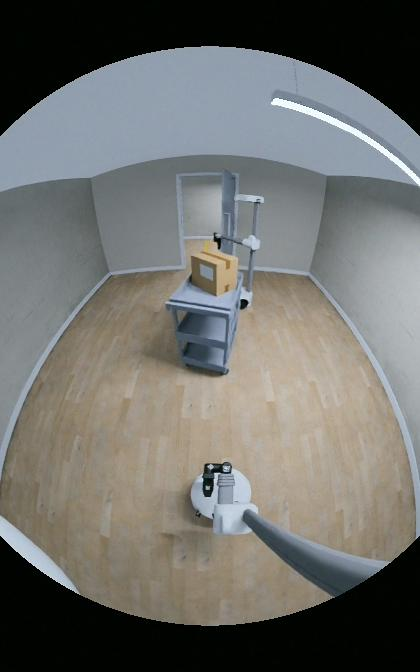

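Request:
move(
  blocking=false,
  r1={"base":{"rotate_rad":-0.55},"pace":"slow","contact_limits":{"rotate_rad":0.7}},
  cameras=[],
)

Request:
wait(
  seconds=3,
  cameras=["r1_head_camera","r2_head_camera"],
)

Scene clock: 235.93 s.
earlier move: r1 contact_stop
move: r1 moving
r1.base_odometry: x=-1.960 y=+1.688 heading=+0.630
r1.turned_by_wheels: +0.207
r1.turned_by_imu: +0.209
r1.base_tilt: forward=-1.6 right=+1.2
r1.lidar_m: 1.20 2.74 2.79 0.83 0.81 3.25 2.16 1.98 2.01 1.35 1.19 1.17
r1.base_status: earlier translate_m contact_stop (by the wheels' count: +0.135 of -0.100); earlier strafe_m contact_stop (by the wheels' count: -0.128 of -0.200); rotate_rad moving
r1.joint_positions: lift_m=+0.700 arm_m=+0.400 wrist_yaw_rad=+0.003 wrist_pitch_rad=+1.498 wrist_roll_rad=-0.002 gripper_m=+0.000
r1.joint_status: not commanded
r1.measured_speeds: translate_m=+0.001 strafe_m=+0.001 rotate_rad=-0.487 lift_m=+0.000 arm_m=+0.000 wrist_yaw_rad=+0.000 wrist_pitch_rad=+0.000 wrist_roll_rad=+0.000
r1.motor_effort: lift_m=+24(24) arm_m=-5(5) wheel_0=+6(7) wheel_1=+6(7) wheel_2=+5(6)
r1.servo_current: wrist_yaw_rad=52(65) wrist_pitch_rad=39(46) wrist_roll_rad=46(52) gripper_m=39(52)
r1.contact_limits: rotate_rad 0.7
r1.hand_pose: x=+0.5923 y=-0.0874 z=+0.5902 quat_wxyz=(+0.732, -0.002, +0.681, +0.002) (m; r1's base frame)
r1.wrist_depth_mm: 854 831 842 831 842 842 - / 831 842 831 820 820 831 831 / 820 820 831 842 820 831 809 / 820 820 809 809 820 820 809 / 809 809 809 788 809 809 798 / 798 798 788 203 798 798 788 / 788 778 189 183 156 778 788
r2: as last shown
r2.lidar_m: 1.01 1.13 2.66 2.49 2.59 2.11 2.01 2.08 2.31 2.19 2.28 3.04
r2.motor_effort: lift_m=+18(18) arm_m=-4(4) wheel_0=+3(3) wheel_1=+3(4) wheel_2=-3(3)
r2.servo_current: wrist_yaw_rad=52(52) wrist_pitch_rad=39(46) wrist_roll_rad=39(65) gripper_m=52(52)
r2.wrist_depth_mm: - 140 - - - - - / - 126 150 - - - - / - 129 185 - - - - / 144 144 264 - - - - / 229 - - - - - - / 228 1618 196 1618 190 1618 1464 / 226 1060 1138 - - 1042 1060
pictures: none
No camera images: "cameras" was empty.

Scene clock: 237.20 s.
earlier move: r1 done
r1.base_odometry: x=-1.960 y=+1.688 heading=+0.206
r1.turned_by_wheels: -0.424
r1.turned_by_imu: -0.426
r1.base_tilt: forward=-1.6 right=+1.3
r1.lidar_m: 1.25 1.76 2.75 2.86 0.81 0.81 2.93 2.09 1.98 1.87 1.33 1.22
r1.base_status: done
r1.joint_positions: lift_m=+0.700 arm_m=+0.400 wrist_yaw_rad=+0.003 wrist_pitch_rad=+1.498 wrist_roll_rad=-0.002 gripper_m=+0.000
r1.joint_status: not commanded
r1.measured_speeds: all 0
r1.motor_effort: lift_m=+24(24) arm_m=-5(5) wheel_0=+3(7) wheel_1=+3(7) wheel_2=+3(6)
r1.servo_current: wrist_yaw_rad=46(78) wrist_pitch_rad=39(52) wrist_roll_rad=46(65) gripper_m=46(52)
r1.contact_limits: rotate_rad 0.7
r1.hand_pose: x=+0.5923 y=-0.0874 z=+0.5902 quat_wxyz=(+0.732, -0.002, +0.681, +0.002) (m; r1's base frame)
r1.wrist_depth_mm: 842 831 842 854 842 842 842 / 842 831 831 820 831 831 831 / 831 820 820 831 831 820 820 / 820 820 809 820 809 820 820 / 820 798 809 809 809 798 798 / 788 798 788 202 809 788 809 / 798 788 187 183 155 788 788
r2.base_odometry: x=-0.322 y=-0.506 heading=-2.138
r2.turned_by_wheels: +0.000
r2.turned_by_imu: +0.000
r2.base_tilt: forward=-0.7 right=+0.1
r2.lidar_m: 1.02 1.15 2.64 2.50 2.60 2.12 2.00 2.07 2.35 2.21 2.28 3.06
r2.base_status: not commanded
r2.joint_positions: lift_m=+0.295 arm_m=+0.000 wrist_yaw_rad=+3.133 wrist_pitch_rad=+0.002 wrist_roll_rad=+0.000 gripper_m=+0.056
r2.joint_status: not commanded
r2.measured_speeds: all 0
r2.motor_effort: lift_m=+18(18) arm_m=-4(4) wheel_0=+3(3) wheel_1=+3(4) wheel_2=-3(3)
r2.servo_current: wrist_yaw_rad=39(59) wrist_pitch_rad=46(46) wrist_roll_rad=46(65) gripper_m=46(52)
r2.hand_pose: x=-0.1167 y=+0.0898 z=+0.4727 quat_wxyz=(+0.004, -0.001, +0.000, +1.000) (m; r2's base frame)
r2.wrist_depth_mm: - 141 - - - - - / - 126 151 - - - - / - 130 185 - - - - / 144 143 264 - - - - / 229 - - - - - - / 227 1576 196 1537 190 1661 1499 / 226 1060 1160 - - 1025 1060
wait: 1.27 of 3 s (r1 has come to rest)
pictures: r1_head_camera, r2_head_camera
Images, in order (width x height): r1_head_camera 420x560, r2_head_camera 420x560.

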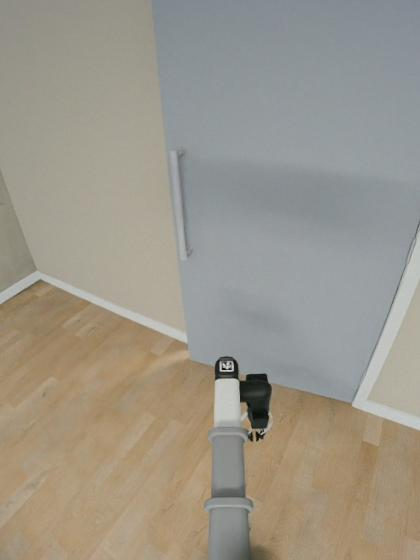

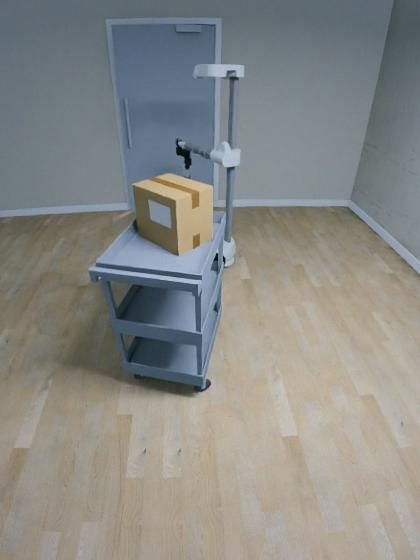

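Request:
move(
  blocking=false,
  r1={"base":{"rotate_rad":0.23},"joints":{"lift_m":0.85,"arm_m":0.15,"wrist_pitch_rad":0,"wrist_roll_rad":0,"gripper_m":0.11}},
  cameras=[],
)

Request:
wait(
  seconds=4,
  cameras=[],
)

Request:
wait(
  seconds=0.5,
  cameras=["r1_head_camera","r1_wrist_camera"],
)

Scene clock: 268.80 s.
move: r1 moving
r1.base_odometry: x=-1.960 y=+1.688 heading=+0.405
r1.turned_by_wheels: +0.199
r1.turned_by_imu: +0.199
r1.base_tilt: forward=-1.6 right=+1.3
r1.lidar_m: 1.38 2.22 2.73 3.05 0.81 0.84 2.43 2.00 1.99 1.55 1.26 1.24
r1.base_status: rotate_rad moving
r1.joint_positions: lift_m=+0.737 arm_m=+0.349 wrist_yaw_rad=+0.003 wrist_pitch_rad=+0.921 wrist_roll_rad=-0.002 gripper_m=+0.019
r1.joint_status: lift_m moving; arm_m moving; wrist_pitch_rad moving; wrist_roll_rad moving; gripper_m moving
r1.measured_speeds: translate_m=+0.000 strafe_m=-0.001 rotate_rad=+0.384 lift_m=+0.146 arm_m=-0.195 wrist_yaw_rad=+0.000 wrist_pitch_rad=-1.803 wrist_roll_rad=+0.000
r1.motor_effort: lift_m=+27(27) arm_m=-5(8) wheel_0=-2(9) wheel_1=-2(6) wheel_2=+0(7)
r1.servo_current: wrist_yaw_rad=59(72) wrist_pitch_rad=98(117) wrist_roll_rad=78(78) gripper_m=78(78)
r1.hand_pose: x=+0.6951 y=-0.0870 z=+0.6861 quat_wxyz=(+0.896, -0.002, +0.444, +0.002) (m; r1's base frame)
r1.wrist_depth_mm: 1537 1537 1430 - - - - / 1336 1336 1336 1281 - - - / 1182 1229 1205 1205 1138 - - / 1078 1078 1078 1138 1098 1078 - / 976 976 976 1008 976 976 946 / 891 904 207 866 187 904 891 / 842 831 831 153 798 820 854
r2: as last shown
r2.turned_by_imu: +0.001
r2.lidar_m: 1.03 1.14 2.66 2.50 2.60 2.12 2.01 2.10 2.32 2.20 2.28 3.07
r2.motor_effort: lift_m=+18(18) arm_m=-4(4) wheel_0=+3(3) wheel_1=+3(3) wheel_2=-3(3)
r2.servo_current: wrist_yaw_rad=52(52) wrist_pitch_rad=39(46) wrist_roll_rad=52(52) gripper_m=52(59)
r2.wrist_depth_mm: - 140 - - - - - / - 126 151 - - - - / - 130 185 - - - - / 144 144 264 - - - - / 229 - - - - - - / 227 1576 196 1537 190 1618 1464 / 226 1078 1138 - - 1042 1060
pictures: none
No camera images: "cameras" was empty.

Scene clock: 270.20 s.
earlier move: r1 done
r1.base_odometry: x=-1.960 y=+1.688 heading=+0.436
r1.turned_by_wheels: +0.031
r1.turned_by_imu: +0.031
r1.base_tilt: forward=-1.5 right=+1.2
r1.lidar_m: 1.40 2.31 2.75 3.11 0.81 0.85 2.42 1.98 1.99 1.52 1.26 1.26
r1.base_status: done
r1.joint_positions: lift_m=+0.849 arm_m=+0.150 wrist_yaw_rad=+0.003 wrist_pitch_rad=+0.006 wrist_roll_rad=-0.002 gripper_m=+0.110
r1.joint_status: all done
r1.measured_speeds: all 0
r1.motor_effort: lift_m=+25(29) arm_m=-5(8) wheel_0=-1(9) wheel_1=+0(6) wheel_2=+0(7)
r1.servo_current: wrist_yaw_rad=33(72) wrist_pitch_rad=39(150) wrist_roll_rad=39(78) gripper_m=39(104)
r1.hand_pose: x=+0.6096 y=-0.0867 z=+1.0258 quat_wxyz=(+1.000, -0.001, +0.003, +0.001) (m; r1's base frame)
r1.wrist_depth_mm: - - - - - - - / - - - - - - - / - - - - - - - / - - - - - - - / - - - - - - - / - - - - 189 - - / - 1756 - 137 - - -
r2.base_odometry: x=-0.322 y=-0.506 heading=-2.138
r2.turned_by_wheels: +0.000
r2.turned_by_imu: +0.000
r2.base_tilt: forward=-0.7 right=+0.1
r2.lidar_m: 1.01 1.12 2.67 2.50 2.59 2.13 2.01 2.08 2.30 2.19 2.29 3.05
r2.base_status: not commanded
r2.joint_positions: lift_m=+0.295 arm_m=+0.000 wrist_yaw_rad=+3.133 wrist_pitch_rad=+0.002 wrist_roll_rad=+0.000 gripper_m=+0.056
r2.joint_status: not commanded
r2.measured_speeds: all 0
r2.motor_effort: lift_m=+18(18) arm_m=-4(4) wheel_0=+3(3) wheel_1=+3(4) wheel_2=-3(3)
r2.servo_current: wrist_yaw_rad=52(59) wrist_pitch_rad=33(46) wrist_roll_rad=52(52) gripper_m=46(59)
r2.hand_pose: x=-0.1167 y=+0.0898 z=+0.4727 quat_wxyz=(+0.004, -0.001, +0.000, +1.000) (m; r2's base frame)
r2.wrist_depth_mm: - 140 - - - - - / - 126 151 - - - - / - 130 185 - - - - / 144 144 265 - - - - / 230 - - - - - - / 228 1576 196 1576 190 1576 1464 / 225 1042 1160 - - 1042 1060
wait: 1.40 of 4 s (r1 has come to rest)
pictures: none
No camera images: "cameras" was empty.

Scene clock: 270.70 s.
r1.base_odometry: x=-1.960 y=+1.688 heading=+0.436
r1.turned_by_wheels: +0.000
r1.turned_by_imu: +0.000
r1.base_tilt: forward=-1.6 right=+1.3
r1.lidar_m: 1.43 2.29 2.75 3.11 0.82 0.84 2.39 2.00 1.98 1.51 1.26 1.24
r1.base_status: done
r1.joint_positions: lift_m=+0.849 arm_m=+0.150 wrist_yaw_rad=+0.003 wrist_pitch_rad=+0.006 wrist_roll_rad=-0.002 gripper_m=+0.110
r1.joint_status: all done
r1.measured_speeds: all 0
r1.motor_effort: lift_m=+25(29) arm_m=-5(8) wheel_0=-1(9) wheel_1=-1(6) wheel_2=+0(7)
r1.servo_current: wrist_yaw_rad=46(72) wrist_pitch_rad=46(150) wrist_roll_rad=52(78) gripper_m=52(104)
r1.hand_pose: x=+0.6096 y=-0.0867 z=+1.0258 quat_wxyz=(+1.000, -0.001, +0.003, +0.001) (m; r1's base frame)
r1.wrist_depth_mm: - - - - - - - / - - - - - - - / - - - - - - - / - - - - - - - / - - - - - - - / - - - - 189 - - / - 1808 - 137 - - -
r2.base_odometry: x=-0.322 y=-0.506 heading=-2.138
r2.turned_by_wheels: +0.000
r2.turned_by_imu: +0.000
r2.base_tilt: forward=-0.7 right=+0.1
r2.lidar_m: 1.02 1.14 2.66 2.50 2.61 2.14 2.00 2.08 2.31 2.20 2.28 3.06
r2.base_status: not commanded
r2.joint_positions: lift_m=+0.295 arm_m=+0.000 wrist_yaw_rad=+3.133 wrist_pitch_rad=+0.002 wrist_roll_rad=+0.000 gripper_m=+0.056
r2.joint_status: not commanded
r2.measured_speeds: all 0
r2.motor_effort: lift_m=+18(18) arm_m=-4(4) wheel_0=+3(3) wheel_1=+3(4) wheel_2=-3(3)
r2.servo_current: wrist_yaw_rad=46(59) wrist_pitch_rad=39(46) wrist_roll_rad=52(52) gripper_m=59(59)
r2.hand_pose: x=-0.1167 y=+0.0898 z=+0.4727 quat_wxyz=(+0.004, -0.001, +0.000, +1.000) (m; r2's base frame)
r2.wrist_depth_mm: - 140 - - - - - / - 126 151 - - - - / - 130 185 - - - - / 144 144 264 - - - - / 229 - - - - - - / 227 1576 195 1576 190 1618 1430 / 225 1060 1160 - - 1025 1060
wait: 0.50 s; at rest by 0.27 s
pictures: r1_head_camera, r1_wrist_camera
Images, in order (width x height): r1_head_camera 420x560, r1_wrist_camera 616x392.

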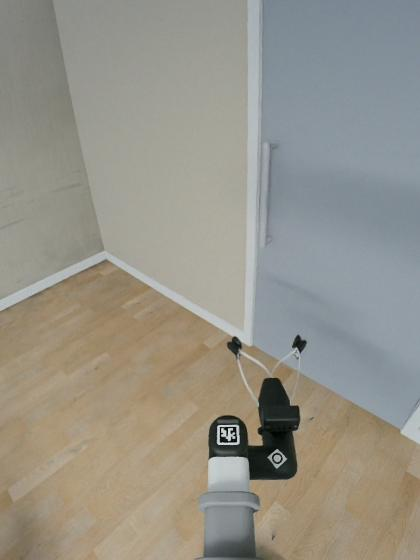

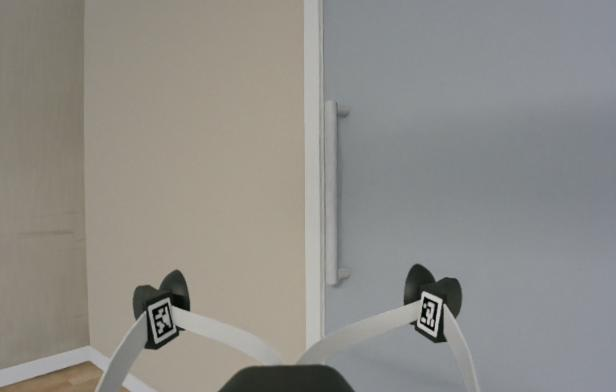

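Request:
move(
  blocking=false,
  r1={"base":{"translate_m":0.4,"strafe_m":-0.06},"joints":{"lift_m":0.89}},
  cameras=[],
)

Request:
wait(
  seconds=4,
  cameras=[],
)

Request:
wait(
  seconds=0.5,
  cameras=["r1_head_camera","r1_wrist_camera"],
)

Scene clock: 280.53 s.
move: r1 moving
r1.base_odometry: x=-1.929 y=+1.697 heading=+0.437
r1.turned_by_wheels: +0.000
r1.turned_by_imu: +0.000
r1.base_tilt: forward=-1.6 right=+1.3
r1.lidar_m: 1.39 2.25 2.73 3.11 0.82 0.87 2.39 2.02 2.00 1.51 1.24 1.22
r1.base_status: translate_m moving; strafe_m moving
r1.joint_positions: lift_m=+0.882 arm_m=+0.150 wrist_yaw_rad=+0.003 wrist_pitch_rad=+0.006 wrist_roll_rad=-0.002 gripper_m=+0.110
r1.joint_status: lift_m moving
r1.measured_speeds: translate_m=+0.122 strafe_m=-0.018 rotate_rad=-0.002 lift_m=+0.073 arm_m=+0.000 wrist_yaw_rad=+0.000 wrist_pitch_rad=+0.000 wrist_roll_rad=+0.000
r1.motor_effort: lift_m=+26(27) arm_m=-5(5) wheel_0=+8(8) wheel_1=+4(6) wheel_2=-8(9)
r1.servo_current: wrist_yaw_rad=52(59) wrist_pitch_rad=52(52) wrist_roll_rad=33(65) gripper_m=46(46)
r1.hand_pose: x=+0.6096 y=-0.0867 z=+1.0581 quat_wxyz=(+1.000, -0.001, +0.003, +0.001) (m; r1's base frame)
r1.wrist_depth_mm: - - - - - - - / - - - - - - - / - - - - - - - / - - - - - - - / - - - - - - - / - - - - 189 - - / - 190 - 137 - - -
r2: as last shown
r2.lidar_m: 1.00 1.12 2.65 2.51 2.61 2.13 1.97 2.08 2.31 2.20 2.28 3.05
r2.servo_current: wrist_yaw_rad=39(65) wrist_pitch_rad=39(46) wrist_roll_rad=39(59) gripper_m=46(52)
r2.wrist_depth_mm: - 140 - - - - - / - 126 151 - - - - / - 129 185 - - - - / 144 143 264 - - - - / 229 - - - - - - / 228 1576 196 1576 190 1576 1499 / 227 1060 1138 - - 1025 1078
pictures: none
No camera images: "cameras" was empty.

Scene clock: 282.87 s.
earlier move: r1 done
r1.base_odometry: x=-1.572 y=+1.803 heading=+0.437
r1.turned_by_wheels: +0.000
r1.turned_by_imu: +0.000
r1.base_tilt: forward=-1.6 right=+1.3
r1.lidar_m: 1.03 1.71 2.51 2.84 1.09 1.12 2.66 2.22 2.14 1.14 0.91 0.90
r1.base_status: done
r1.joint_positions: lift_m=+0.890 arm_m=+0.150 wrist_yaw_rad=+0.003 wrist_pitch_rad=+0.006 wrist_roll_rad=-0.002 gripper_m=+0.110
r1.joint_status: all done
r1.measured_speeds: all 0
r1.motor_effort: lift_m=+25(27) arm_m=-5(5) wheel_0=+3(10) wheel_1=+1(6) wheel_2=+1(11)
r1.servo_current: wrist_yaw_rad=52(65) wrist_pitch_rad=52(59) wrist_roll_rad=59(65) gripper_m=39(52)
r1.hand_pose: x=+0.6096 y=-0.0867 z=+1.0659 quat_wxyz=(+1.000, -0.001, +0.003, +0.001) (m; r1's base frame)
r1.wrist_depth_mm: - - - - - 549 492 / - - - 661 - 549 496 / - - - 661 - 549 500 / - - - 661 - 549 504 / - - - 676 - 539 500 / - 192 - 668 189 535 500 / - 153 - 141 - 530 504
r2.base_odometry: x=-0.322 y=-0.506 heading=-2.138
r2.turned_by_wheels: +0.000
r2.turned_by_imu: +0.000
r2.base_tilt: forward=-0.6 right=+0.1
r2.lidar_m: 1.01 1.13 2.69 2.51 2.62 2.13 2.00 2.07 2.32 2.21 2.28 3.08
r2.base_status: not commanded
r2.joint_positions: lift_m=+0.295 arm_m=+0.000 wrist_yaw_rad=+3.133 wrist_pitch_rad=+0.002 wrist_roll_rad=+0.000 gripper_m=+0.056
r2.joint_status: not commanded
r2.measured_speeds: all 0
r2.motor_effort: lift_m=+18(18) arm_m=-4(4) wheel_0=+3(3) wheel_1=+3(4) wheel_2=-3(3)
r2.servo_current: wrist_yaw_rad=52(65) wrist_pitch_rad=39(46) wrist_roll_rad=39(65) gripper_m=46(59)
r2.hand_pose: x=-0.1167 y=+0.0898 z=+0.4727 quat_wxyz=(+0.004, -0.001, +0.000, +1.000) (m; r2's base frame)
r2.wrist_depth_mm: - 141 - - - - - / - 126 151 - - - - / - 130 185 - - - - / 144 144 264 - - - - / 229 - - - - - - / 228 1618 196 1576 190 1661 1464 / 226 1060 1160 - - 1060 1060
wait: 2.33 of 4 s (r1 has come to rest)
pictures: none
No camera images: "cameras" was empty.

Scene clock: 283.37 s.
r1.base_odometry: x=-1.572 y=+1.803 heading=+0.437
r1.turned_by_wheels: +0.000
r1.turned_by_imu: +0.000
r1.base_tilt: forward=-1.6 right=+1.3
r1.lidar_m: 1.03 1.73 2.52 2.86 1.07 1.11 2.68 2.22 2.12 1.13 0.91 0.91
r1.base_status: done
r1.joint_positions: lift_m=+0.890 arm_m=+0.150 wrist_yaw_rad=+0.003 wrist_pitch_rad=+0.006 wrist_roll_rad=-0.002 gripper_m=+0.110
r1.joint_status: all done
r1.measured_speeds: all 0
r1.motor_effort: lift_m=+25(27) arm_m=-5(5) wheel_0=+2(10) wheel_1=+0(6) wheel_2=+1(11)
r1.servo_current: wrist_yaw_rad=39(65) wrist_pitch_rad=52(59) wrist_roll_rad=65(65) gripper_m=39(52)
r1.hand_pose: x=+0.6096 y=-0.0867 z=+1.0659 quat_wxyz=(+1.000, -0.001, +0.003, +0.001) (m; r1's base frame)
r1.wrist_depth_mm: - - - - - 544 492 / - - - 661 - 539 500 / - - - 661 - 549 500 / - - - 661 - 549 500 / - - - 668 - 554 500 / - 191 - 668 189 539 500 / - 153 - 141 - 535 500
r2.base_odometry: x=-0.322 y=-0.506 heading=-2.138
r2.turned_by_wheels: +0.000
r2.turned_by_imu: +0.000
r2.base_tilt: forward=-0.7 right=+0.0
r2.lidar_m: 1.01 1.13 2.69 2.50 2.59 2.13 2.00 2.06 2.33 2.21 2.27 3.06
r2.base_status: not commanded
r2.joint_positions: lift_m=+0.295 arm_m=+0.000 wrist_yaw_rad=+3.133 wrist_pitch_rad=+0.002 wrist_roll_rad=+0.000 gripper_m=+0.056
r2.joint_status: not commanded
r2.measured_speeds: all 0
r2.motor_effort: lift_m=+18(18) arm_m=-4(4) wheel_0=+3(3) wheel_1=+3(4) wheel_2=-3(3)
r2.servo_current: wrist_yaw_rad=52(65) wrist_pitch_rad=33(46) wrist_roll_rad=46(65) gripper_m=46(59)
r2.hand_pose: x=-0.1167 y=+0.0898 z=+0.4727 quat_wxyz=(+0.004, -0.001, +0.000, +1.000) (m; r2's base frame)
r2.wrist_depth_mm: - 140 - - - - - / - 127 151 - - - - / - 129 185 - - - - / 144 144 263 - - - - / 229 - - - - - - / 227 1537 196 1537 190 1576 1464 / 226 1098 1138 - - 1042 1060
wait: 0.50 s; at rest by 0.27 s
pictures: r1_head_camera, r1_wrist_camera
Images, in order (width x height): r1_head_camera 420x560, r1_wrist_camera 616x392.

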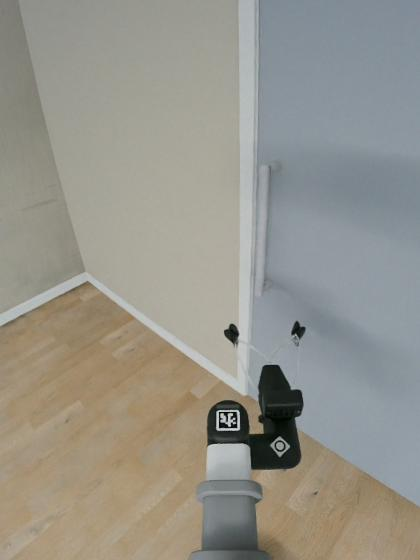

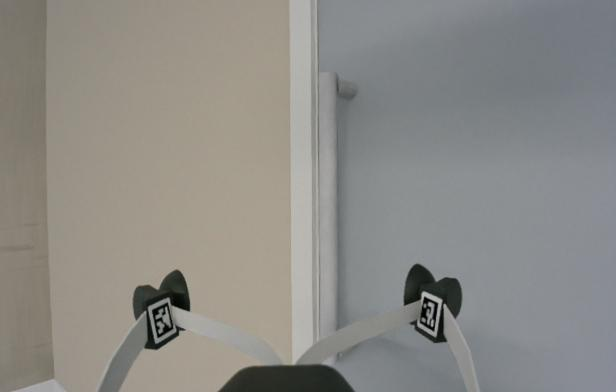

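Request:
move(
  blocking=false,
  r1={"base":{"translate_m":0.25,"strafe_m":-0.045},"pace":"slow"},
  cameras=[],
)

Request:
wait(
  seconds=4,
  cameras=["r1_wrist_camera"],
)

Scene clock: 288.40 s.
move: r1 moving
r1.base_odometry: x=-1.560 y=+1.806 heading=+0.437
r1.turned_by_wheels: +0.000
r1.turned_by_imu: +0.000
r1.base_tilt: forward=-1.6 right=+1.3
r1.lidar_m: 1.03 1.68 2.53 2.85 1.09 1.13 2.70 2.21 2.08 1.10 0.92 0.90
r1.base_status: translate_m moving; strafe_m moving
r1.joint_positions: lift_m=+0.890 arm_m=+0.150 wrist_yaw_rad=+0.003 wrist_pitch_rad=+0.006 wrist_roll_rad=-0.002 gripper_m=+0.110
r1.joint_status: not commanded
r1.measured_speeds: translate_m=+0.048 strafe_m=-0.009 rotate_rad=+0.001 lift_m=+0.000 arm_m=+0.000 wrist_yaw_rad=+0.000 wrist_pitch_rad=+0.000 wrist_roll_rad=+0.000
r1.motor_effort: lift_m=+25(25) arm_m=-5(5) wheel_0=+3(8) wheel_1=+3(5) wheel_2=-7(7)
r1.servo_current: wrist_yaw_rad=39(65) wrist_pitch_rad=46(52) wrist_roll_rad=65(65) gripper_m=39(46)
r1.hand_pose: x=+0.6096 y=-0.0867 z=+1.0659 quat_wxyz=(+1.000, -0.001, +0.003, +0.001) (m; r1's base frame)
r1.wrist_depth_mm: - - - - - 539 480 / - - - 647 - 539 488 / - - - 647 - 544 492 / - - - 647 - 539 496 / - - - 647 - 549 496 / 1983 191 - 661 189 521 492 / - 153 - 141 - 525 488
r2: as last shown
r2.base_tilt: forward=-0.7 right=+0.1
r2.lidar_m: 1.01 1.14 2.66 2.51 2.60 2.11 2.00 2.06 2.33 2.20 2.28 3.10
r2.servo_current: wrist_yaw_rad=46(59) wrist_pitch_rad=39(46) wrist_roll_rad=46(59) gripper_m=39(59)
r2.wrist_depth_mm: - 141 - - - - - / - 126 151 - - - - / - 129 185 - - - - / 144 144 265 - - - - / 229 - - - - - - / 227 1576 196 1499 189 1618 1464 / 227 1078 1160 - - 1042 1078
pictures: none
No camera images: "cameras" was empty.

Scene clock: 291.70 s.
earlier move: r1 done
r1.base_odometry: x=-1.326 y=+1.868 heading=+0.437
r1.turned_by_wheels: +0.000
r1.turned_by_imu: +0.000
r1.base_tilt: forward=-1.6 right=+1.2
r1.lidar_m: 0.78 1.33 2.39 2.71 1.28 1.28 2.84 2.32 1.63 0.86 0.69 0.70
r1.base_status: done
r1.joint_positions: lift_m=+0.890 arm_m=+0.150 wrist_yaw_rad=+0.003 wrist_pitch_rad=+0.006 wrist_roll_rad=-0.002 gripper_m=+0.110
r1.joint_status: not commanded
r1.measured_speeds: all 0
r1.motor_effort: lift_m=+25(25) arm_m=-5(5) wheel_0=+2(8) wheel_1=+3(7) wheel_2=-1(7)
r1.servo_current: wrist_yaw_rad=52(72) wrist_pitch_rad=52(59) wrist_roll_rad=39(72) gripper_m=33(52)
r1.hand_pose: x=+0.6096 y=-0.0867 z=+1.0659 quat_wxyz=(+1.000, -0.001, +0.003, +0.001) (m; r1's base frame)
r1.wrist_depth_mm: - - - 436 418 355 320 / - - - 462 418 355 324 / - - - 462 421 362 319 / - - - 466 424 359 320 / - - - 469 421 364 319 / - 191 - 469 200 347 329 / - 153 - 141 415 362 327
r2.base_odometry: x=-0.322 y=-0.506 heading=-2.138
r2.turned_by_wheels: +0.000
r2.turned_by_imu: +0.000
r2.base_tilt: forward=-0.7 right=+0.1
r2.lidar_m: 0.99 1.12 2.67 2.48 2.61 2.12 1.99 2.09 2.34 2.20 2.26 3.04
r2.base_status: not commanded
r2.joint_positions: lift_m=+0.295 arm_m=+0.000 wrist_yaw_rad=+3.133 wrist_pitch_rad=+0.002 wrist_roll_rad=+0.000 gripper_m=+0.056
r2.joint_status: not commanded
r2.measured_speeds: all 0
r2.motor_effort: lift_m=+18(18) arm_m=-4(4) wheel_0=+3(4) wheel_1=+3(4) wheel_2=-3(3)
r2.servo_current: wrist_yaw_rad=52(65) wrist_pitch_rad=33(52) wrist_roll_rad=52(59) gripper_m=52(59)
r2.hand_pose: x=-0.1167 y=+0.0898 z=+0.4727 quat_wxyz=(+0.004, -0.001, +0.000, +1.000) (m; r2's base frame)
r2.wrist_depth_mm: - 141 - - - - - / - 126 151 - - - - / - 129 184 - - - - / 144 144 265 - - - - / 229 - - - - - - / 228 1618 196 1537 190 1618 1464 / 226 1060 1160 - - 1042 1060
wait: 3.30 of 4 s (r1 has come to rest)
pictures: r1_wrist_camera
Images, in order (width x height): r1_wrist_camera 616x392.

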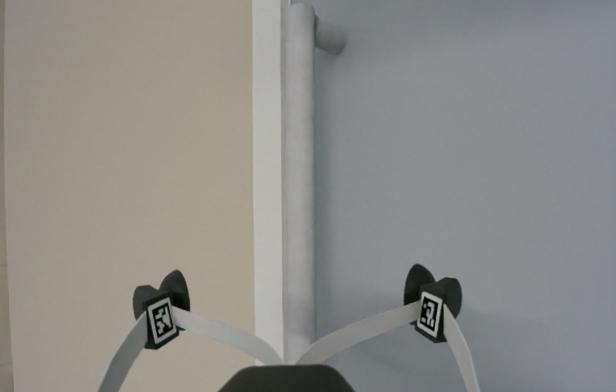

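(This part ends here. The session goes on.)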